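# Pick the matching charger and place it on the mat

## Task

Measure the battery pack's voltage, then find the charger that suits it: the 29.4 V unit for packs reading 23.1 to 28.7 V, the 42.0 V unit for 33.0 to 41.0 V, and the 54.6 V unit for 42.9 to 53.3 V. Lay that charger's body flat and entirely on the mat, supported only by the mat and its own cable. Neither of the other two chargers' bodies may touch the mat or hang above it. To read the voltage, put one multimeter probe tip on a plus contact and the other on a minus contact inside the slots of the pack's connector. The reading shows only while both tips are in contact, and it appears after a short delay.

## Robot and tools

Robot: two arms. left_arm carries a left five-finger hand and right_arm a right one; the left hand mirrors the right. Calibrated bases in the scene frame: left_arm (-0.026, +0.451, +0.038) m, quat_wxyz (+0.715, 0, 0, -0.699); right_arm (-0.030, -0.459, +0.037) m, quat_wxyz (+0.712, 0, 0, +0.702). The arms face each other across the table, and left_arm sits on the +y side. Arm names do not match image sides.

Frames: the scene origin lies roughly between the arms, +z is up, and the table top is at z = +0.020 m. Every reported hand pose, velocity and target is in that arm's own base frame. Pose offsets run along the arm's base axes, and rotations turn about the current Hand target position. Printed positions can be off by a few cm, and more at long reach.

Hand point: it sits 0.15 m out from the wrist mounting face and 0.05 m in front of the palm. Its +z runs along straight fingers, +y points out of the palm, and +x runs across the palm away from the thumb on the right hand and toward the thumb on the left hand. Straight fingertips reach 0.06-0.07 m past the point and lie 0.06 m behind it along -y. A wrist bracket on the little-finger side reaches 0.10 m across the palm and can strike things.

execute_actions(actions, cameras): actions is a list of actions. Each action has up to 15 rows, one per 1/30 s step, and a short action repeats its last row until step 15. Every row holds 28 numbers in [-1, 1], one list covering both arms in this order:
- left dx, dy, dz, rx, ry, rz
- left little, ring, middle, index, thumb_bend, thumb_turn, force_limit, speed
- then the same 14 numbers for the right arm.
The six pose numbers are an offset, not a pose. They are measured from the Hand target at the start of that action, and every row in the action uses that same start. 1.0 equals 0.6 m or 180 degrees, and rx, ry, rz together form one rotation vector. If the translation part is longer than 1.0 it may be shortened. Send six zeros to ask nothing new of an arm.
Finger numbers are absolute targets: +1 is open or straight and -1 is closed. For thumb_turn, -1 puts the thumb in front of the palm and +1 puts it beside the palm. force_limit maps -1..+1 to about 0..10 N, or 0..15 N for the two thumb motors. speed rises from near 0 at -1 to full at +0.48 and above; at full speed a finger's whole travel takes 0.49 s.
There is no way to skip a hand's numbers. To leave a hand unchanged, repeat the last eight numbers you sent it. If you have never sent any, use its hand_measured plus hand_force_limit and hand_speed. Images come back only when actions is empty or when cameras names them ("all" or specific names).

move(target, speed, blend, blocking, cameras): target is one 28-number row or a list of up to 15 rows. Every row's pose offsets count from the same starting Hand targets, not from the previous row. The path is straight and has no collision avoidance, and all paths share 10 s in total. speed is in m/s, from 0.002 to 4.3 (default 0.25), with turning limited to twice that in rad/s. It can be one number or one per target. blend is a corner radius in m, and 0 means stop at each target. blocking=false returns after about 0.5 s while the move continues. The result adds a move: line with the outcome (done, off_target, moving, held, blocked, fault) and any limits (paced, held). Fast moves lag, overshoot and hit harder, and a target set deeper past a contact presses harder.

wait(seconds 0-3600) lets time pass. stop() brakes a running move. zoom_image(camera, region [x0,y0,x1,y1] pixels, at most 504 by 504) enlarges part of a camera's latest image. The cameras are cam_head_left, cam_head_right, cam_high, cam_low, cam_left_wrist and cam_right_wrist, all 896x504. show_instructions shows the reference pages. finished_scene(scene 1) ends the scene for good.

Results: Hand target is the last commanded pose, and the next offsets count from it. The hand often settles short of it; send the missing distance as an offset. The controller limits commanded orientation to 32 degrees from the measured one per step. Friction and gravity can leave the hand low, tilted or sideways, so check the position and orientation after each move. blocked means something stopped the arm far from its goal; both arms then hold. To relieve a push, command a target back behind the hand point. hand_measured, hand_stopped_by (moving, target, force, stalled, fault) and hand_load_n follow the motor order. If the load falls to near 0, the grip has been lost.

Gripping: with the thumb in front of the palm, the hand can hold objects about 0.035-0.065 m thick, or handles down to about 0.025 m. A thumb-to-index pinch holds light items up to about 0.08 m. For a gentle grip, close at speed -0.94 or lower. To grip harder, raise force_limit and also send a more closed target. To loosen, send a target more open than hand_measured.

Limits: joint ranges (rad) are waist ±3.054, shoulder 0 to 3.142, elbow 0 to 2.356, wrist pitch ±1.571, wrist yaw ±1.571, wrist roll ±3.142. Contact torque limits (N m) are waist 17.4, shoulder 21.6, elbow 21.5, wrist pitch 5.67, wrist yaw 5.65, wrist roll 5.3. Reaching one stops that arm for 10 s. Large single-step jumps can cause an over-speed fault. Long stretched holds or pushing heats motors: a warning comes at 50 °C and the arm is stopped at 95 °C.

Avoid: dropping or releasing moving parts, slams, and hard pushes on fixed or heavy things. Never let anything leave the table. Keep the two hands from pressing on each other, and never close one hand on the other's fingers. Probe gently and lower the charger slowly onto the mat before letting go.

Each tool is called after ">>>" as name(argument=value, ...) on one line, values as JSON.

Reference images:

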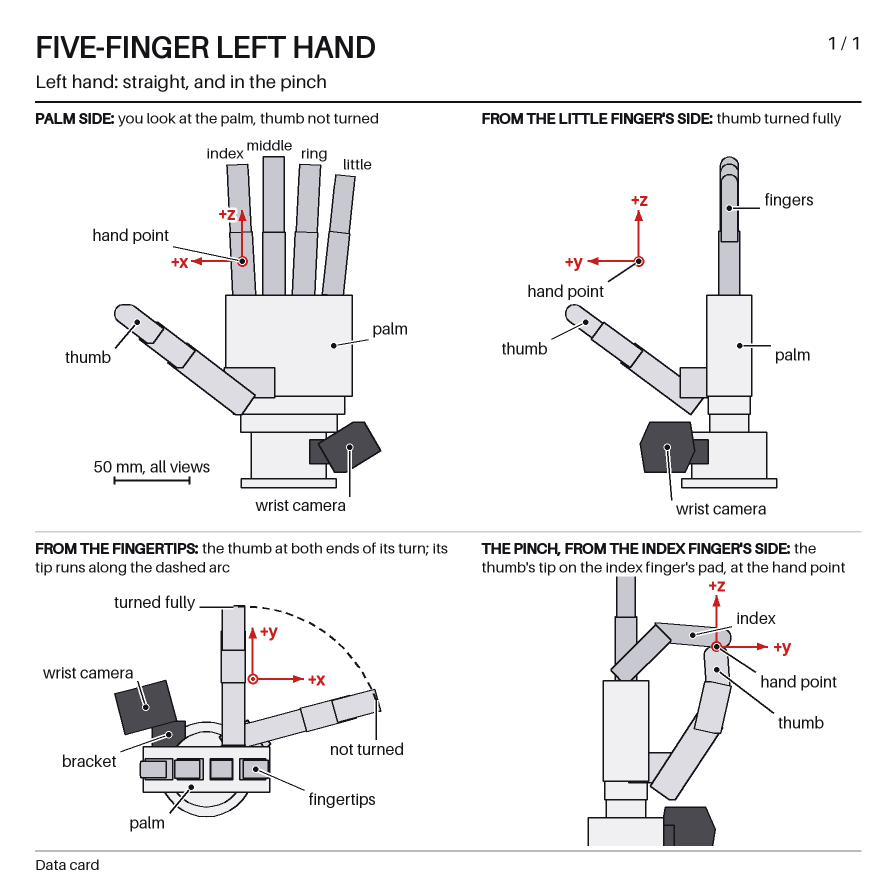

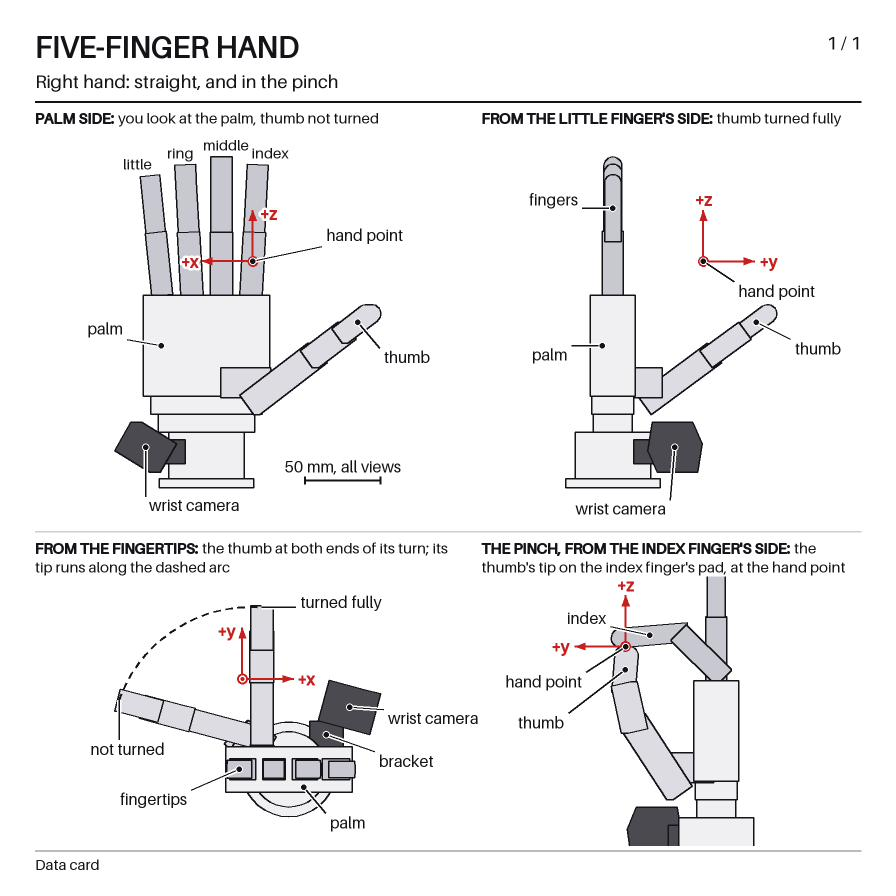

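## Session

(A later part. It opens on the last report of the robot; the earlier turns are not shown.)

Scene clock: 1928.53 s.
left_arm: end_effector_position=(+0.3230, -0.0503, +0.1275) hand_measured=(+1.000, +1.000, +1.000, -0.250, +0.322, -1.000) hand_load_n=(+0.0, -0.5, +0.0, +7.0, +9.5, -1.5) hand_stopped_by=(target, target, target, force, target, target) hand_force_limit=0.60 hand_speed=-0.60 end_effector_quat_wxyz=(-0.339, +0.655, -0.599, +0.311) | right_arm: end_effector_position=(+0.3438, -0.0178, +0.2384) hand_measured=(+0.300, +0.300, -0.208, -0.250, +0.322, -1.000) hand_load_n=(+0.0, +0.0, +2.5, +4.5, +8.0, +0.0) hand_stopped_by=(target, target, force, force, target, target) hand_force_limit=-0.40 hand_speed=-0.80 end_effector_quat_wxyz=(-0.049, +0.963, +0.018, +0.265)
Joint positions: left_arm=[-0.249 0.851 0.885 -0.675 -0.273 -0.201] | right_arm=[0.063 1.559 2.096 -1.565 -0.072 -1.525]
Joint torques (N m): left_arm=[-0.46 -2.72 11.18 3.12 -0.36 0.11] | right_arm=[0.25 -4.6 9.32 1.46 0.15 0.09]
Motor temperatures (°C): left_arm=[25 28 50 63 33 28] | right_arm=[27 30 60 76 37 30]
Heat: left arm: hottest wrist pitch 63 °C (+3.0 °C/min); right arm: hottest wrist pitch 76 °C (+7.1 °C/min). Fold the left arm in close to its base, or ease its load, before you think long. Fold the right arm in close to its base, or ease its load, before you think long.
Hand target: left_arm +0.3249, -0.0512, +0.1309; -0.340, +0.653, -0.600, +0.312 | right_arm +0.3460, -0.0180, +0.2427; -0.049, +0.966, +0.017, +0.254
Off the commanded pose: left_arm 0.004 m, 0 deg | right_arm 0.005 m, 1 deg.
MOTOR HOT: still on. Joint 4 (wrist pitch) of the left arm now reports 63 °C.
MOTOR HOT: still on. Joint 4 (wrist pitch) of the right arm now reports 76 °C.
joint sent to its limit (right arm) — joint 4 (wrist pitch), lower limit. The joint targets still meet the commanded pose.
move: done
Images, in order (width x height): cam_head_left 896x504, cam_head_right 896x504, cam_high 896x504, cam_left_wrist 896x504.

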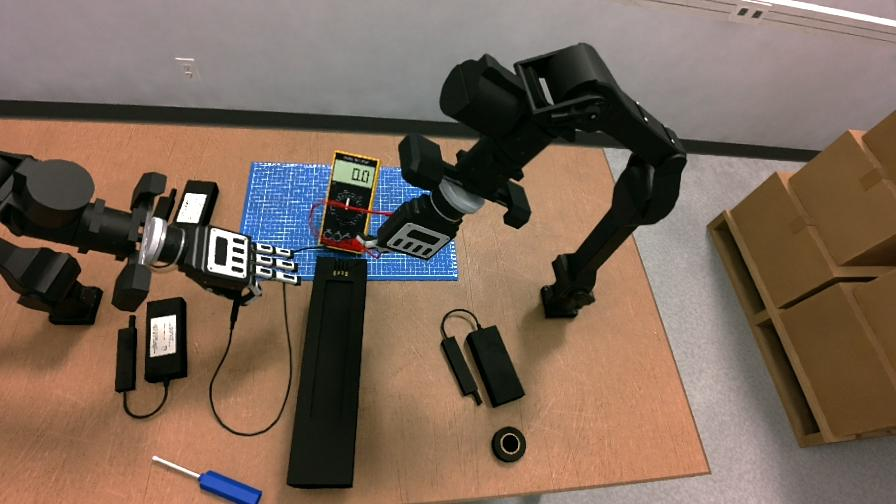

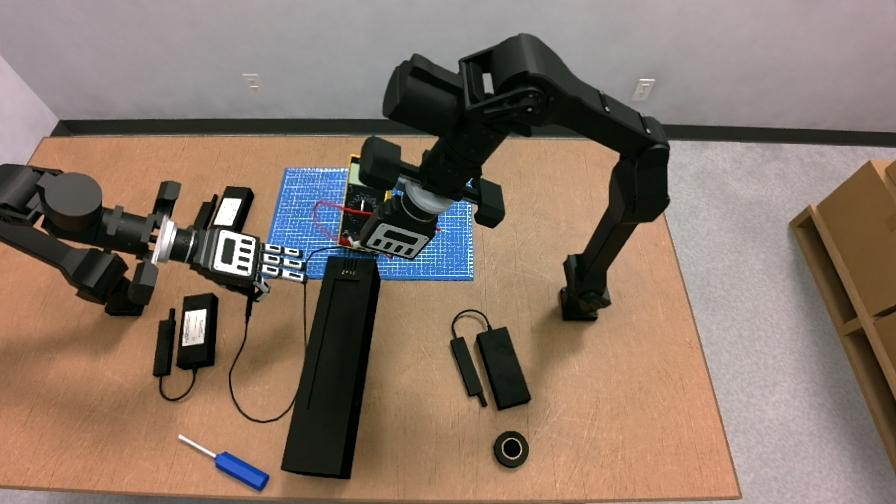

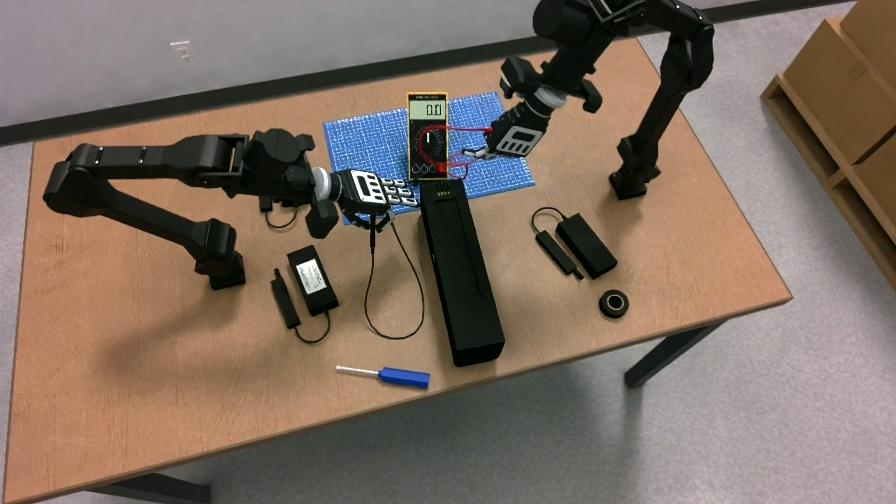

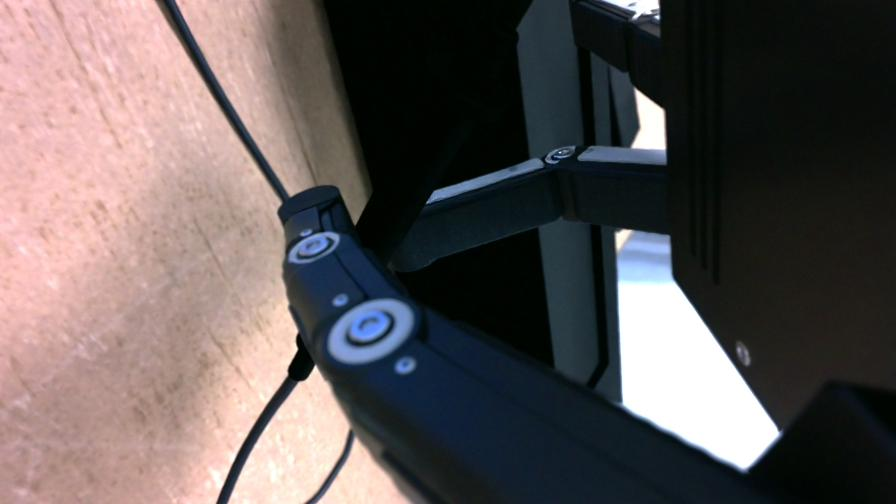

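>>> move(target=[0,0,-0.168,0,0,0,1,1,1,-0.35,0.32,-1,0.6,-0.6,0,0,0,0.0231,-0.1087,0,0.3,0.3,-0.4,-0.4,0.32,-1,-0.4,-0.8], speed=0.08, cameras=["cam_left_wrist", "cam_high", "cam_head_left"])

Scene clock: 1940.90 s.
left_arm: end_effector_position=(+0.3289, -0.0518, +0.0372) hand_measured=(+1.000, +1.000, +1.000, -0.250, +0.322, -1.000) hand_load_n=(+0.0, +0.0, +0.0, +7.5, +9.5, -1.5) hand_stopped_by=(target, target, target, force, target, target) hand_force_limit=0.60 hand_speed=-0.60 end_effector_quat_wxyz=(-0.342, +0.653, -0.596, +0.317) | right_arm: end_effector_position=(+0.3468, -0.0183, +0.2428) hand_measured=(+0.300, +0.300, -0.208, -0.250, +0.322, -1.000) hand_load_n=(+0.0, +0.0, +3.0, +4.5, +8.0, +0.0) hand_stopped_by=(target, target, force, force, target, target) hand_force_limit=-0.40 hand_speed=-0.80 end_effector_quat_wxyz=(-0.079, +0.907, +0.015, +0.413)
Joint positions: left_arm=[-0.25 0.819 0.5 -0.307 -0.273 -0.201] | right_arm=[-0.009 1.131 1.517 -1.1 -0.164 -1.538]
Joint torques (N m): left_arm=[-0.48 -4.13 7.81 3.39 -0.33 0.11] | right_arm=[-0.2 -4.15 7.36 2.77 -0.29 -0.13]
Motor temperatures (°C): left_arm=[25 28 50 65 33 28] | right_arm=[27 30 56 69 37 30]
Heat: left arm: hottest wrist pitch 65 °C (+4.0 °C/min); right arm: hottest wrist pitch 69 °C (+2.0 °C/min). Fold the left arm in close to its base, or ease its load, before you think long. Fold the right arm in close to its base, or ease its load, before you think long.
Hand target: left_arm +0.3250, -0.0513, +0.0302; -0.341, +0.653, -0.600, +0.312 | right_arm +0.3460, -0.0181, +0.2427; -0.080, +0.906, +0.016, +0.415
Off the commanded pose: left_arm 0.008 m, 1 deg | right_arm 0.001 m, 0 deg.
MOTOR HOT: still on. Joint 4 (wrist pitch) of the left arm now reports 65 °C.
MOTOR HOT: still on. Joint 4 (wrist pitch) of the right arm now reports 69 °C.
move: done
Images, in order (width x height): cam_head_left 896x504, cam_high 896x504, cam_left_wrist 896x504.

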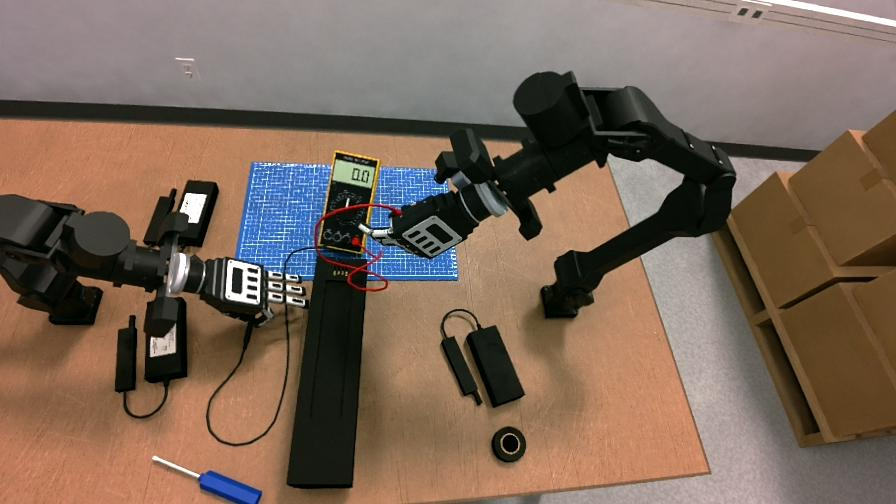

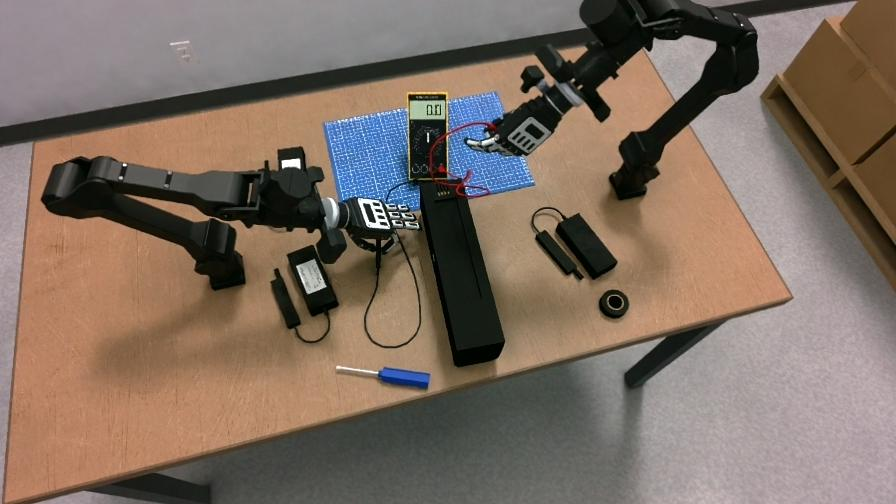

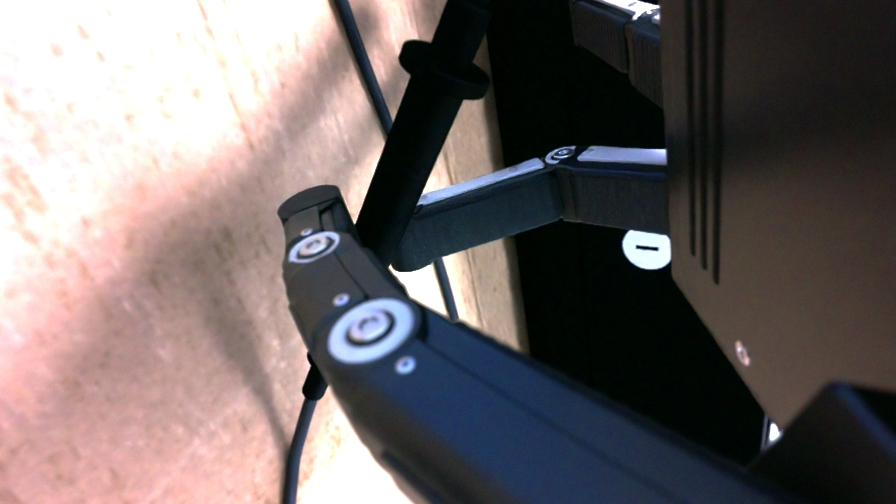

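>>> move(target=[0,0,-0.047,0,0,0,1,1,1,-0.35,0.32,-1,0.6,-0.6,0,0,0,0,0,0,0.3,0.3,-0.4,-0.4,0.32,-1,-0.4,-0.8], speed=0.03, cameras=["cam_left_wrist", "cam_head_left"])

Scene clock: 1945.87 s.
left_arm: end_effector_position=(+0.3302, -0.0520, +0.0130) hand_measured=(+1.000, +1.000, +1.000, -0.250, +0.322, -1.000) hand_load_n=(+0.0, -0.5, +0.0, +7.5, +9.0, -1.5) hand_stopped_by=(target, target, target, force, target, target) hand_force_limit=0.60 hand_speed=-0.60 end_effector_quat_wxyz=(-0.345, +0.652, -0.593, +0.322) | right_arm: end_effector_position=(+0.3468, -0.0182, +0.2430) hand_measured=(+0.300, +0.300, -0.208, -0.250, +0.322, -1.000) hand_load_n=(+0.0, +0.0, +3.0, +4.0, +8.0, +0.0) hand_stopped_by=(target, target, force, force, target, target) hand_force_limit=-0.40 hand_speed=-0.80 end_effector_quat_wxyz=(-0.079, +0.907, +0.015, +0.413)
Joint positions: left_arm=[-0.25 0.832 0.394 -0.176 -0.274 -0.201] | right_arm=[-0.009 1.131 1.517 -1.1 -0.164 -1.538]
Joint torques (N m): left_arm=[-0.4 -2.55 7.69 3.4 -0.35 0.09] | right_arm=[-0.27 -4.18 7.29 2.74 -0.3 -0.14]
Motor temperatures (°C): left_arm=[25 28 50 64 33 28] | right_arm=[27 31 54 71 37 30]
Heat: left arm: hottest wrist pitch 64 °C (+2.0 °C/min); right arm: hottest wrist pitch 71 °C (+4.0 °C/min). Fold the left arm in close to its base, or ease its load, before you think long. Fold the right arm in close to its base, or ease its load, before you think long.
Hand target: left_arm +0.3250, -0.0512, +0.0020; -0.341, +0.653, -0.600, +0.312 | right_arm +0.3460, -0.0180, +0.2428; -0.080, +0.906, +0.016, +0.415
Off the commanded pose: left_arm 0.012 m, 1 deg | right_arm 0.001 m, 0 deg.
MOTOR HOT: still on. Joint 4 (wrist pitch) of the left arm now reports 64 °C.
MOTOR HOT: still on. Joint 4 (wrist pitch) of the right arm now reports 71 °C.
move: off_target (left_arm)
Images, in order (width x height): cam_head_left 896x504, cam_left_wrist 896x504.

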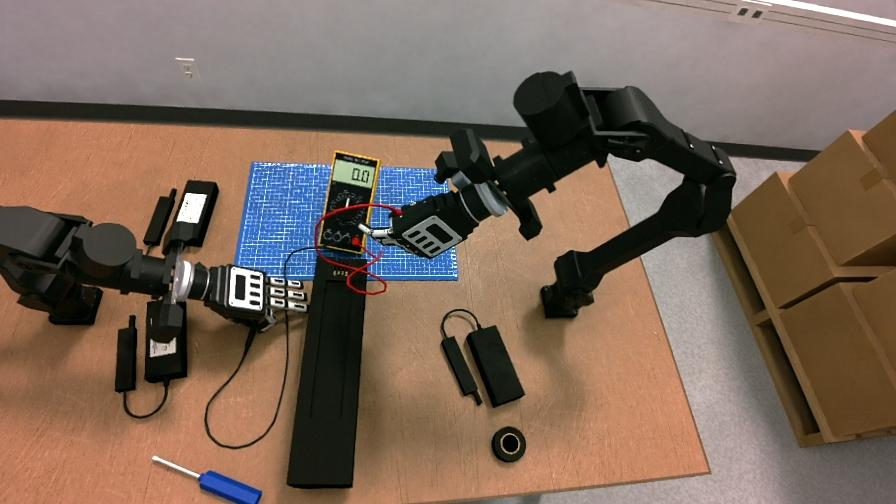

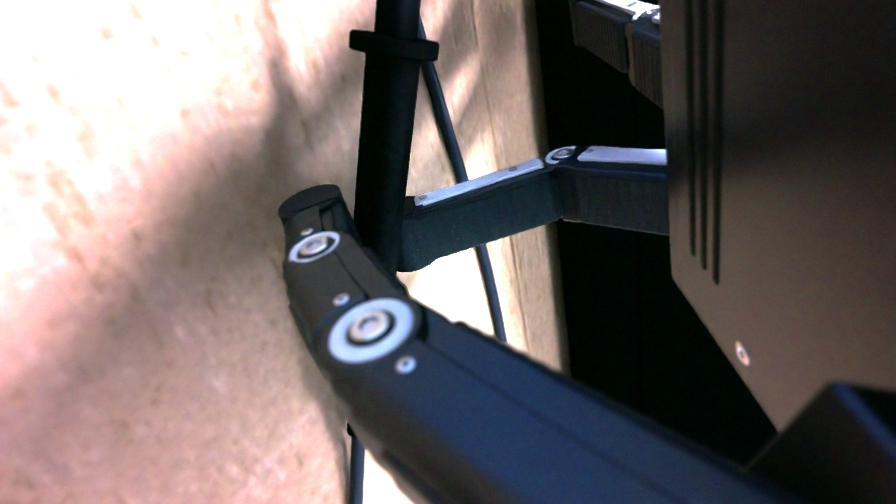

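>>> move(target=[0,0,-0.018,0,0,0,1,1,1,-0.35,0.32,-1,0.6,-0.6,0,0,0,0,0,0,0.3,0.3,-0.4,-0.4,0.32,-1,-0.4,-0.8], speed=0.03, cameras=["cam_left_wrist"])

Scene clock: 1949.80 s.
left_arm: end_effector_position=(+0.3305, -0.0521, +0.0023) hand_measured=(+1.000, +1.000, +1.000, -0.250, +0.322, -1.000) hand_load_n=(+0.0, +0.0, +0.0, +7.0, +8.5, -2.0) hand_stopped_by=(target, target, target, force, target, target) hand_force_limit=0.60 hand_speed=-0.60 end_effector_quat_wxyz=(-0.345, +0.652, -0.593, +0.322) | right_arm: end_effector_position=(+0.3468, -0.0182, +0.2430) hand_measured=(+0.300, +0.300, -0.208, -0.250, +0.322, -1.000) hand_load_n=(+0.0, +0.0, +3.0, +4.0, +8.0, +0.0) hand_stopped_by=(target, target, force, force, target, target) hand_force_limit=-0.40 hand_speed=-0.80 end_effector_quat_wxyz=(-0.079, +0.907, +0.015, +0.413)
Joint positions: left_arm=[-0.25 0.85 0.355 -0.119 -0.274 -0.201] | right_arm=[-0.009 1.131 1.517 -1.1 -0.164 -1.538]
Joint torques (N m): left_arm=[-0.29 -2.72 7.58 3.37 -0.37 0.04] | right_arm=[-0.23 -4.15 7.25 2.73 -0.3 -0.14]
Motor temperatures (°C): left_arm=[25 28 50 64 33 28] | right_arm=[27 31 52 72 37 30]
Heat: left arm: hottest wrist pitch 64 °C (+2.0 °C/min); right arm: hottest wrist pitch 72 °C (+3.0 °C/min). Fold the left arm in close to its base, or ease its load, before you think long. Fold the right arm in close to its base, or ease its load, before you think long.
Hand target: left_arm +0.3249, -0.0513, -0.0088; -0.341, +0.653, -0.600, +0.312 | right_arm +0.3460, -0.0180, +0.2428; -0.080, +0.906, +0.016, +0.415
Off the commanded pose: left_arm 0.012 m, 1 deg | right_arm 0.001 m, 0 deg.
MOTOR HOT: still on. Joint 4 (wrist pitch) of the left arm now reports 64 °C.
MOTOR HOT: still on. Joint 4 (wrist pitch) of the right arm now reports 72 °C.
move: off_target (left_arm)

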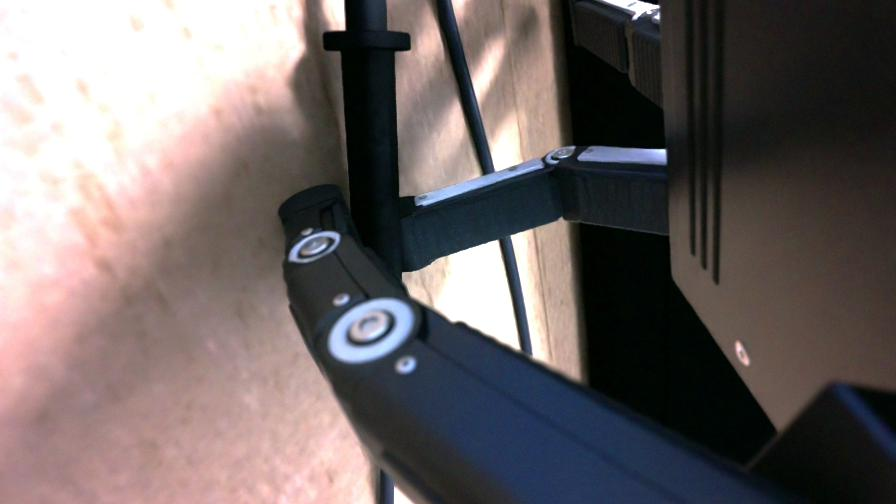

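>>> execute_actions(actions=[[[0,0,-0.004,0,0,0,1,1,1,-0.35,0.32,-1,0.6,-0.6,0,0,0,0,0,0,0.3,0.3,-0.4,-0.4,0.32,-1,-0.4,-0.8]],[[0,0,0,0,0,0,1,1,-0.3,-0.35,0.32,-1,-0.3,-0.8,0,0,0,0,0,0,0.3,0.3,-0.4,-0.4,0.32,-1,-0.4,-0.8]],[[0,0,0,0,0,0,1,1,-0.3,-0.35,0.32,-1,-0.3,-0.8,0,0,0,0,0,0,0.3,0.3,-0.4,-0.4,0.32,-1,-0.4,-0.8]],[[0,0,0,0,0,0,1,1,-0.3,-0.35,0.32,-1,-0.3,-0.8,0,0,0,0,0,0,0.3,0.3,-0.4,-0.4,0.32,-1,-0.4,-0.8]],[[0,0,0,0,0,0,1,1,-0.3,-0.35,0.32,-1,-0.3,-0.8,0,0,0,0,0,0,0.3,0.3,-0.4,-0.4,0.32,-1,-0.4,-0.8]],[[0,0,0,0,0,0,1,1,-0.3,-0.35,0.32,-1,-0.3,-0.8,0,0,0,0,0,0,0.3,0.3,-0.4,-0.4,0.32,-1,-0.4,-0.8]]], cameras=["cam_left_wrist"])

Scene clock: 1966.77 s.
left_arm: end_effector_position=(+0.3347, -0.0523, +0.0051) hand_measured=(+1.000, +1.000, +0.522, -0.250, +0.322, -1.000) hand_load_n=(+0.0, -0.5, +2.0, +7.0, +9.0, -2.0) hand_stopped_by=(target, target, force, force, target, target) hand_force_limit=-0.30 hand_speed=-0.80 end_effector_quat_wxyz=(-0.350, +0.650, -0.589, +0.328) | right_arm: end_effector_position=(+0.3468, -0.0182, +0.2430) hand_measured=(+0.300, +0.300, -0.208, -0.250, +0.322, -1.000) hand_load_n=(+0.0, +0.0, +3.0, +4.5, +8.0, +0.0) hand_stopped_by=(target, target, force, force, target, target) hand_force_limit=-0.40 hand_speed=-0.80 end_effector_quat_wxyz=(-0.079, +0.907, +0.015, +0.413)
Joint positions: left_arm=[-0.25 0.852 0.349 -0.092 -0.277 -0.201] | right_arm=[-0.009 1.131 1.517 -1.1 -0.164 -1.538]
Joint torques (N m): left_arm=[-0.27 -2.2 7.49 2.34 -0.23 0.09] | right_arm=[-0.28 -4.15 7.27 2.74 -0.29 -0.14]
Motor temperatures (°C): left_arm=[25 28 50 65 33 28] | right_arm=[27 32 48 75 37 30]
Heat: left arm: hottest wrist pitch 65 °C (+3.0 °C/min); right arm: hottest wrist pitch 75 °C (+1.0 °C/min). Fold the left arm in close to its base, or ease its load, before you think long. Fold the right arm in close to its base, or ease its load, before you think long.
Hand target: left_arm +0.3250, -0.0513, -0.0111; -0.341, +0.653, -0.600, +0.312 | right_arm +0.3460, -0.0180, +0.2428; -0.080, +0.906, +0.016, +0.415
Off the commanded pose: left_arm 0.019 m, 3 deg | right_arm 0.001 m, 0 deg.
MOTOR HOT: still on. Joint 4 (wrist pitch) of the left arm now reports 65 °C.
MOTOR HOT: still on. Joint 4 (wrist pitch) of the right arm now reports 75 °C.
Step readings (end_effector_position of left_arm | right_arm):
0: (+0.3305, -0.0521, +0.0022) | (+0.3468, -0.0182, +0.2430)
1: (+0.3306, -0.0521, +0.0021) | (+0.3468, -0.0182, +0.2430)
2: (+0.3310, -0.0522, +0.0020) | (+0.3468, -0.0182, +0.2430)
4: (+0.3313, -0.0523, +0.0019) | (+0.3468, -0.0182, +0.2430)
8: (+0.3317, -0.0524, +0.0020) | (+0.3468, -0.0182, +0.2430)
15: (+0.3317, -0.0524, +0.0019) | (+0.3468, -0.0182, +0.2430)
16: (+0.3317, -0.0524, +0.0019) | (+0.3468, -0.0182, +0.2430)
17: (+0.3317, -0.0524, +0.0019) | (+0.3468, -0.0182, +0.2430)
19: (+0.3317, -0.0524, +0.0019) | (+0.3468, -0.0182, +0.2430)
23: (+0.3317, -0.0524, +0.0019) | (+0.3468, -0.0182, +0.2430)
30: (+0.3317, -0.0524, +0.0019) | (+0.3468, -0.0182, +0.2430)
31: (+0.3317, -0.0524, +0.0019) | (+0.3468, -0.0182, +0.2430)
32: (+0.3317, -0.0524, +0.0019) | (+0.3468, -0.0182, +0.2430)
34: (+0.3317, -0.0524, +0.0019) | (+0.3468, -0.0182, +0.2430)
38: (+0.3327, -0.0526, +0.0030) | (+0.3468, -0.0182, +0.2430)
45: (+0.3346, -0.0524, +0.0051) | (+0.3468, -0.0182, +0.2430)
46: (+0.3347, -0.0523, +0.0051) | (+0.3468, -0.0182, +0.2430)
47: (+0.3347, -0.0523, +0.0051) | (+0.3468, -0.0182, +0.2430)
49: (+0.3347, -0.0523, +0.0051) | (+0.3468, -0.0182, +0.2430)
53: (+0.3347, -0.0523, +0.0051) | (+0.3468, -0.0182, +0.2430)
60: (+0.3347, -0.0523, +0.0051) | (+0.3468, -0.0182, +0.2430)
61: (+0.3347, -0.0523, +0.0051) | (+0.3468, -0.0182, +0.2430)
62: (+0.3347, -0.0523, +0.0051) | (+0.3468, -0.0182, +0.2430)
64: (+0.3347, -0.0523, +0.0051) | (+0.3468, -0.0182, +0.2430)
68: (+0.3347, -0.0523, +0.0051) | (+0.3468, -0.0182, +0.2430)
75: (+0.3347, -0.0523, +0.0051) | (+0.3468, -0.0182, +0.2430)
76: (+0.3347, -0.0523, +0.0051) | (+0.3468, -0.0182, +0.2430)
77: (+0.3347, -0.0523, +0.0051) | (+0.3468, -0.0182, +0.2430)
79: (+0.3347, -0.0523, +0.0051) | (+0.3468, -0.0182, +0.2430)
83: (+0.3347, -0.0523, +0.0051) | (+0.3468, -0.0182, +0.2430)
90: (+0.3347, -0.0523, +0.0051) | (+0.3468, -0.0182, +0.2430)

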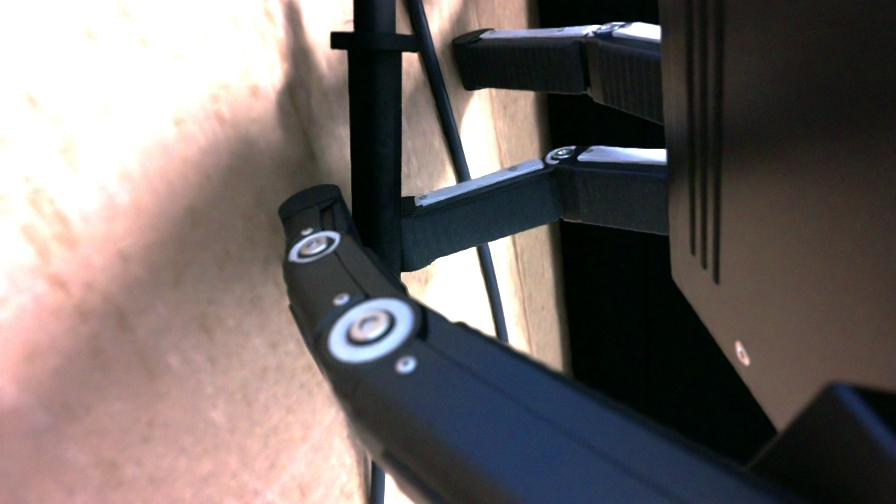

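>>> execute_actions(actions=[[[0,0,0.02,0.0047,-0.0554,0,1,1,0.9,-0.35,0.32,-1,-0.3,-0.5,0,0,0,0,0,0,0.3,0.3,-0.4,-0.4,0.32,-1,-0.4,-0.8]],[[0,0,0,0,0,0,1,1,0.9,-0.35,0.32,-1,-0.3,-0.5,0,0,0,0,0,0,0.3,0.3,-0.4,-0.4,0.32,-1,-0.4,-0.8]],[[0,0,0,0,0,0,1,1,0.9,-0.35,0.32,-1,-0.3,-0.5,0,0,0,0,0,0,0.3,0.3,-0.4,-0.4,0.32,-1,-0.4,-0.8]]], cameras=["cam_left_wrist"])

Scene clock: 1977.87 s.
left_arm: end_effector_position=(+0.3284, -0.0521, +0.0067) hand_measured=(+1.000, +1.000, +0.900, -0.250, +0.322, -1.000) hand_load_n=(+0.0, +0.0, +0.0, +7.0, +8.5, -1.0) hand_stopped_by=(target, target, target, force, target, target) hand_force_limit=-0.30 hand_speed=-0.50 end_effector_quat_wxyz=(-0.397, +0.621, -0.568, +0.366) | right_arm: end_effector_position=(+0.3468, -0.0182, +0.2430) hand_measured=(+0.300, +0.300, -0.208, -0.250, +0.322, -1.000) hand_load_n=(+0.0, +0.0, +3.0, +4.5, +8.0, +0.0) hand_stopped_by=(target, target, force, force, target, target) hand_force_limit=-0.40 hand_speed=-0.80 end_effector_quat_wxyz=(-0.079, +0.907, +0.015, +0.413)
Joint positions: left_arm=[-0.343 0.667 0.168 0.032 -0.386 -0.192] | right_arm=[-0.009 1.131 1.517 -1.1 -0.164 -1.538]
Joint torques (N m): left_arm=[-0.57 -3.57 7.67 3.6 -0.4 0.02] | right_arm=[-0.23 -4.17 7.29 2.75 -0.28 -0.15]
Motor temperatures (°C): left_arm=[25 28 49 63 33 28] | right_arm=[27 32 47 77 37 30]
Heat: left arm: hottest wrist pitch 63 °C (+1.0 °C/min); right arm: hottest wrist pitch 77 °C (+1.0 °C/min). Fold the left arm in close to its base, or ease its load, before you think long. Fold the right arm in close to its base, or ease its load, before you think long.
Hand target: left_arm +0.3250, -0.0513, +0.0009; -0.396, +0.621, -0.571, +0.363 | right_arm +0.3460, -0.0180, +0.2428; -0.080, +0.906, +0.016, +0.415
Off the commanded pose: left_arm 0.007 m, 0 deg | right_arm 0.001 m, 0 deg.
MOTOR HOT: still on. Joint 4 (wrist pitch) of the left arm now reports 63 °C.
MOTOR HOT: still on. Joint 4 (wrist pitch) of the right arm now reports 77 °C.
Step readings (end_effector_position of left_arm | right_arm):
0: (+0.3347, -0.0523, +0.0051) | (+0.3468, -0.0182, +0.2430)
1: (+0.3357, -0.0528, +0.0071) | (+0.3468, -0.0182, +0.2430)
2: (+0.3357, -0.0521, +0.0082) | (+0.3468, -0.0182, +0.2430)
4: (+0.3316, -0.0507, +0.0067) | (+0.3468, -0.0182, +0.2430)
8: (+0.3291, -0.0527, +0.0063) | (+0.3468, -0.0182, +0.2430)
15: (+0.3282, -0.0521, +0.0060) | (+0.3468, -0.0182, +0.2430)
16: (+0.3283, -0.0520, +0.0062) | (+0.3468, -0.0182, +0.2430)
17: (+0.3284, -0.0521, +0.0064) | (+0.3468, -0.0182, +0.2430)
19: (+0.3285, -0.0522, +0.0067) | (+0.3468, -0.0182, +0.2430)
23: (+0.3285, -0.0520, +0.0067) | (+0.3468, -0.0182, +0.2430)
30: (+0.3284, -0.0521, +0.0067) | (+0.3468, -0.0182, +0.2430)
31: (+0.3284, -0.0521, +0.0067) | (+0.3468, -0.0182, +0.2430)
32: (+0.3284, -0.0521, +0.0067) | (+0.3468, -0.0182, +0.2430)
34: (+0.3284, -0.0521, +0.0067) | (+0.3468, -0.0182, +0.2430)
38: (+0.3284, -0.0521, +0.0067) | (+0.3468, -0.0182, +0.2430)
45: (+0.3284, -0.0521, +0.0067) | (+0.3468, -0.0182, +0.2430)

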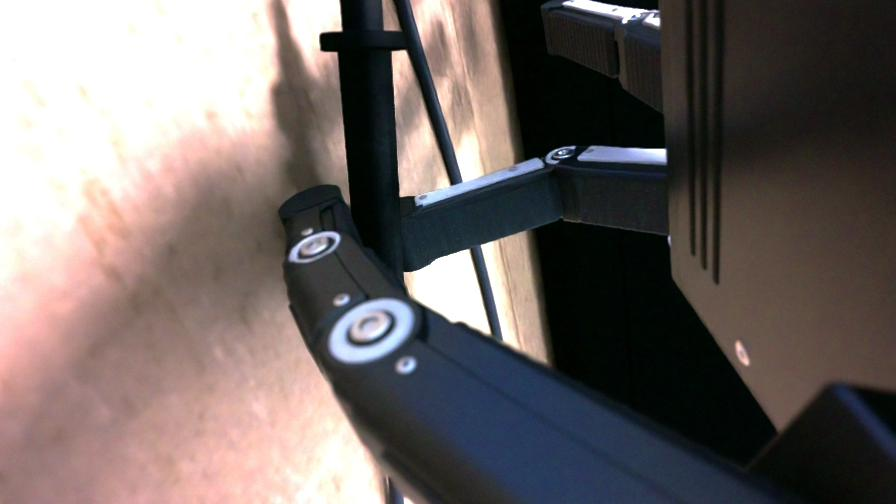

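>>> execute_actions(actions=[[[0,0,0,0,0,0,1,1,-0.3,-0.35,0.32,-1,-0.4,-0.8,0,0,0,0,0,0,0.3,0.3,-0.4,-0.4,0.32,-1,-0.4,-0.8]],[[0,0,0,0,0,0,1,1,-0.3,-0.35,0.32,-1,-0.4,-0.8,0,0,0,0,0,0,0.3,0.3,-0.4,-0.4,0.32,-1,-0.4,-0.8]],[[0,0,0,0,0,0,1,1,-0.3,-0.35,0.32,-1,-0.4,-0.8,0,0,0,0,0,0,0.3,0.3,-0.4,-0.4,0.32,-1,-0.4,-0.8]],[[0,0,0,0,0,0,1,1,-0.3,-0.35,0.32,-1,-0.4,-0.8,0,0,0,0,0,0,0.3,0.3,-0.4,-0.4,0.32,-1,-0.4,-0.8]],[[0,0,0,0,0,0,1,1,-0.3,-0.35,0.32,-1,-0.4,-0.8,0,0,0,0,0,0,0.3,0.3,-0.4,-0.4,0.32,-1,-0.4,-0.8]]], cameras=["cam_left_wrist"])

Scene clock: 1986.43 s.
left_arm: end_effector_position=(+0.3290, -0.0519, +0.0080) hand_measured=(+1.000, +1.000, -0.226, -0.250, +0.322, -1.000) hand_load_n=(-0.5, -0.5, +4.0, +5.5, +11.5, +1.0) hand_stopped_by=(target, target, force, force, target, target) hand_force_limit=-0.40 hand_speed=-0.80 end_effector_quat_wxyz=(-0.398, +0.621, -0.567, +0.368) | right_arm: end_effector_position=(+0.3468, -0.0182, +0.2430) hand_measured=(+0.300, +0.300, -0.208, -0.250, +0.322, -1.000) hand_load_n=(+0.0, +0.0, +3.0, +4.5, +8.0, +0.0) hand_stopped_by=(target, target, force, force, target, target) hand_force_limit=-0.40 hand_speed=-0.80 end_effector_quat_wxyz=(-0.079, +0.907, +0.015, +0.413)
Joint positions: left_arm=[-0.343 0.664 0.168 0.035 -0.388 -0.192] | right_arm=[-0.009 1.131 1.517 -1.1 -0.164 -1.538]
Joint torques (N m): left_arm=[-0.48 -3.24 7.92 3.36 -0.32 -0.02] | right_arm=[-0.24 -4.17 7.27 2.74 -0.3 -0.13]
Motor temperatures (°C): left_arm=[25 28 49 62 33 28] | right_arm=[27 32 46 78 37 30]
Heat: left arm: hottest wrist pitch 62 °C (-1.0 °C/min); right arm: hottest wrist pitch 78 °C (+1.0 °C/min). Fold the left arm in close to its base, or ease its load, before you think long. Fold the right arm in close to its base, or ease its load, before you think long.
Hand target: left_arm +0.3249, -0.0513, +0.0008; -0.396, +0.621, -0.571, +0.363 | right_arm +0.3460, -0.0180, +0.2428; -0.080, +0.906, +0.016, +0.415
Off the commanded pose: left_arm 0.008 m, 1 deg | right_arm 0.001 m, 0 deg.
MOTOR HOT: still on. Joint 4 (wrist pitch) of the left arm now reports 62 °C.
MOTOR HOT: still on. Joint 4 (wrist pitch) of the right arm now reports 78 °C.
Step readings (end_effector_position of left_arm | right_arm):
0: (+0.3284, -0.0521, +0.0067) | (+0.3468, -0.0182, +0.2430)
1: (+0.3284, -0.0521, +0.0067) | (+0.3468, -0.0182, +0.2430)
2: (+0.3284, -0.0521, +0.0067) | (+0.3468, -0.0182, +0.2430)
4: (+0.3284, -0.0521, +0.0067) | (+0.3468, -0.0182, +0.2430)
8: (+0.3284, -0.0521, +0.0067) | (+0.3468, -0.0182, +0.2430)
15: (+0.3284, -0.0521, +0.0067) | (+0.3468, -0.0182, +0.2430)
16: (+0.3284, -0.0521, +0.0067) | (+0.3468, -0.0182, +0.2430)
17: (+0.3284, -0.0521, +0.0067) | (+0.3468, -0.0182, +0.2430)
19: (+0.3284, -0.0521, +0.0067) | (+0.3468, -0.0182, +0.2430)
23: (+0.3284, -0.0521, +0.0067) | (+0.3468, -0.0182, +0.2430)
30: (+0.3287, -0.0521, +0.0071) | (+0.3468, -0.0182, +0.2430)
31: (+0.3289, -0.0521, +0.0074) | (+0.3468, -0.0182, +0.2430)
32: (+0.3292, -0.0521, +0.0080) | (+0.3468, -0.0182, +0.2430)
34: (+0.3295, -0.0521, +0.0087) | (+0.3468, -0.0182, +0.2430)
38: (+0.3296, -0.0522, +0.0089) | (+0.3468, -0.0182, +0.2430)
45: (+0.3294, -0.0520, +0.0085) | (+0.3468, -0.0182, +0.2430)
46: (+0.3295, -0.0520, +0.0086) | (+0.3468, -0.0182, +0.2430)
47: (+0.3295, -0.0520, +0.0086) | (+0.3468, -0.0182, +0.2430)
49: (+0.3295, -0.0520, +0.0087) | (+0.3468, -0.0182, +0.2430)
53: (+0.3295, -0.0520, +0.0087) | (+0.3468, -0.0182, +0.2430)
60: (+0.3290, -0.0519, +0.0080) | (+0.3468, -0.0182, +0.2430)
61: (+0.3290, -0.0519, +0.0080) | (+0.3468, -0.0182, +0.2430)
62: (+0.3290, -0.0519, +0.0080) | (+0.3468, -0.0182, +0.2430)
64: (+0.3290, -0.0519, +0.0080) | (+0.3468, -0.0182, +0.2430)
68: (+0.3290, -0.0519, +0.0080) | (+0.3468, -0.0182, +0.2430)
75: (+0.3290, -0.0519, +0.0080) | (+0.3468, -0.0182, +0.2430)

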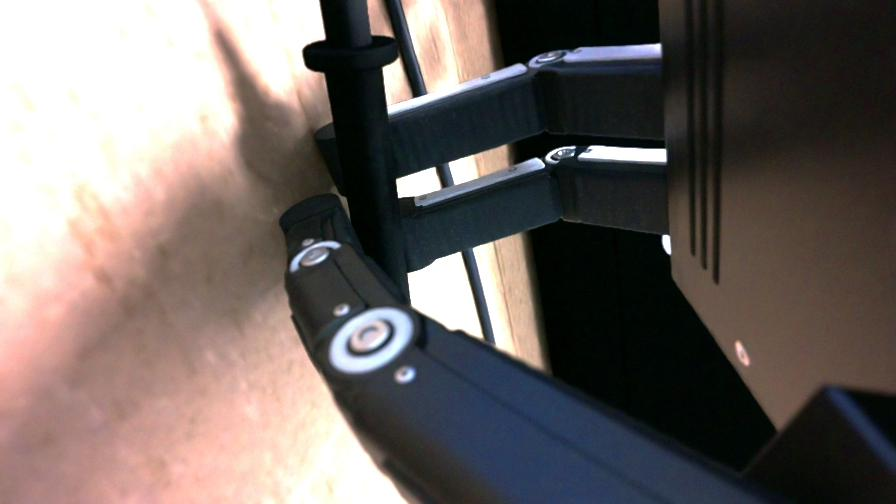

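>>> move(target=[[0,0,0.3,0,0,0,1,1,-0.3,-0.35,0.32,-1,-0.4,-0.8,-0.0767,0,-0.2045,-0.0404,0.1902,0,0.3,0.3,-0.4,-0.4,0.32,-1,-0.4,-0.8],[0.1273,0.0972,0.3687,-0.4533,-0.1512,0.1033,1,1,-0.3,-0.35,0.32,-1,-0.4,-0.8,-0.0767,0,-0.2045,-0.0404,0.1902,0,0.3,0.3,-0.4,-0.4,0.32,-1,-0.4,-0.8]], speed=[0.15, 0.2], blend=[0.03, 0], cameras=["cam_left_wrist", "cam_high", "cam_low", "cam_head_left"])

>>> zoom_image(camera="cam_low", region=[300, 0, 560, 100])

>>> zoom_image(camera="cam_high", region=[360, 130, 480, 220])

Scene clock: 2019.37 s.
left_arm: end_effector_position=(+0.4012, +0.0075, +0.2331) hand_measured=(+1.000, +1.000, -0.226, -0.250, +0.322, -1.000) hand_load_n=(+0.0, +0.0, +2.5, +5.5, +10.5, +0.0) hand_stopped_by=(target, target, force, force, target, target) hand_force_limit=-0.40 hand_speed=-0.80 end_effector_quat_wxyz=(-0.066, +0.700, -0.004, +0.711) | right_arm: end_effector_position=(+0.2955, -0.0179, +0.1159) hand_measured=(+0.300, +0.300, -0.208, -0.250, +0.322, -1.000) hand_load_n=(+0.0, +0.0, +3.0, +4.5, +8.0, +0.5) hand_stopped_by=(target, target, force, force, target, target) hand_force_limit=-0.40 hand_speed=-0.80 end_effector_quat_wxyz=(-0.027, +0.992, +0.018, +0.122)
Joint positions: left_arm=[0.345 0.81 0.191 0.641 0.259 -1.479] | right_arm=[0.107 1.515 1.607 -1.414 -0.032 -1.496]
Joint torques (N m): left_arm=[-0.35 -2.73 7.64 4.02 -0.1 -0.24] | right_arm=[0.28 -4.89 10.28 0.7 0.22 0.12]
Motor temperatures (°C): left_arm=[25 28 48 64 33 28] | right_arm=[27 32 45 74 36 30]
Heat: left arm: hottest wrist pitch 64 °C (-2.0 °C/min); right arm: hottest wrist pitch 74 °C (+0.0 °C/min). Fold the left arm in close to its base, or ease its load, before you think long. Fold the right arm in close to its base, or ease its load, before you think long.
Hand target: left_arm +0.4013, +0.0070, +0.2221; -0.061, +0.707, +0.000, +0.704 | right_arm +0.2998, -0.0180, +0.1200; -0.025, +0.991, +0.018, +0.128
Off the commanded pose: left_arm 0.011 m, 1 deg | right_arm 0.006 m, 1 deg.
MOTOR HOT: still on. Joint 4 (wrist pitch) of the left arm now reports 64 °C.
MOTOR HOT: still on. Joint 4 (wrist pitch) of the right arm now reports 74 °C.
move: off_target (left_arm)
Images, in order (width x height): cam_head_left 896x504, cam_high 896x504, cam_low 896x504, cam_left_wrist 896x504.

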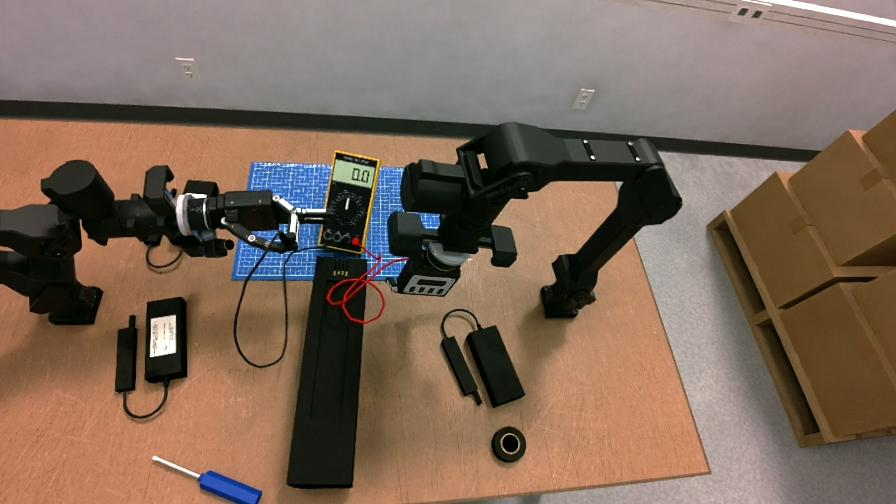

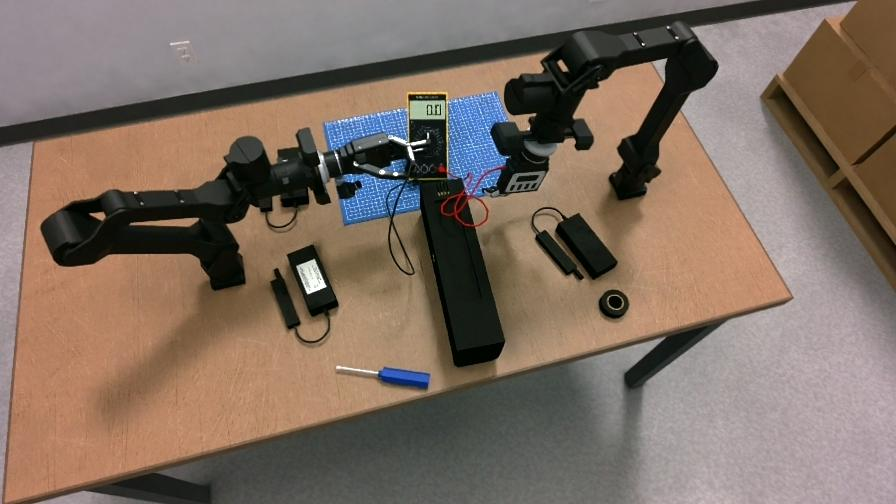

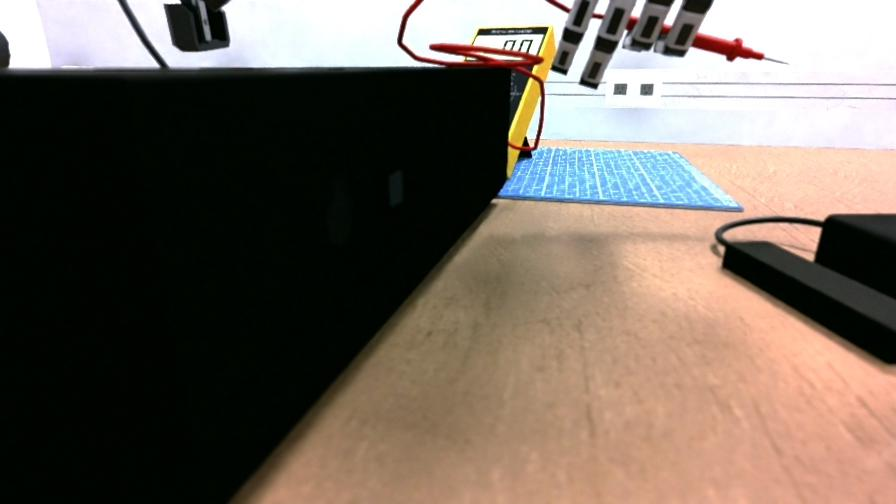

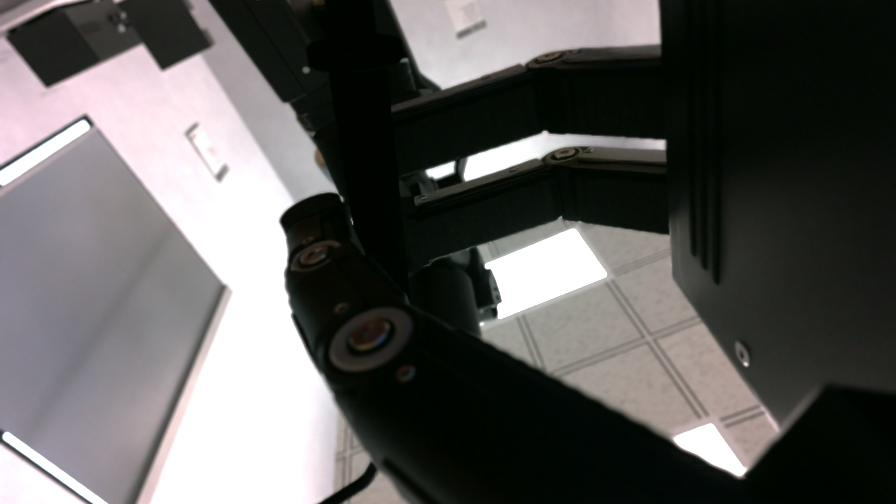

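Scaled by 1.938 from the camera's image (finer frame: 1280x720).

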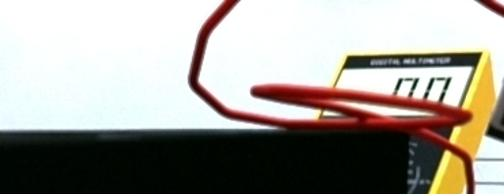

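Scaled by 4.200 from the camera's image (finer frame: 1280x720).

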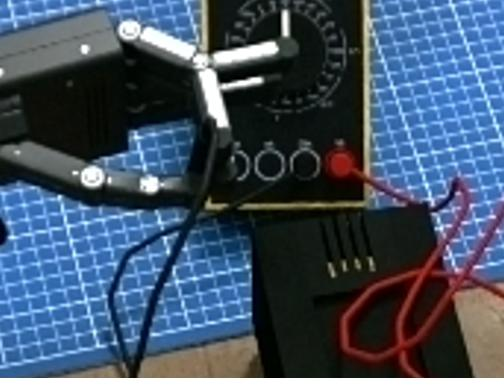

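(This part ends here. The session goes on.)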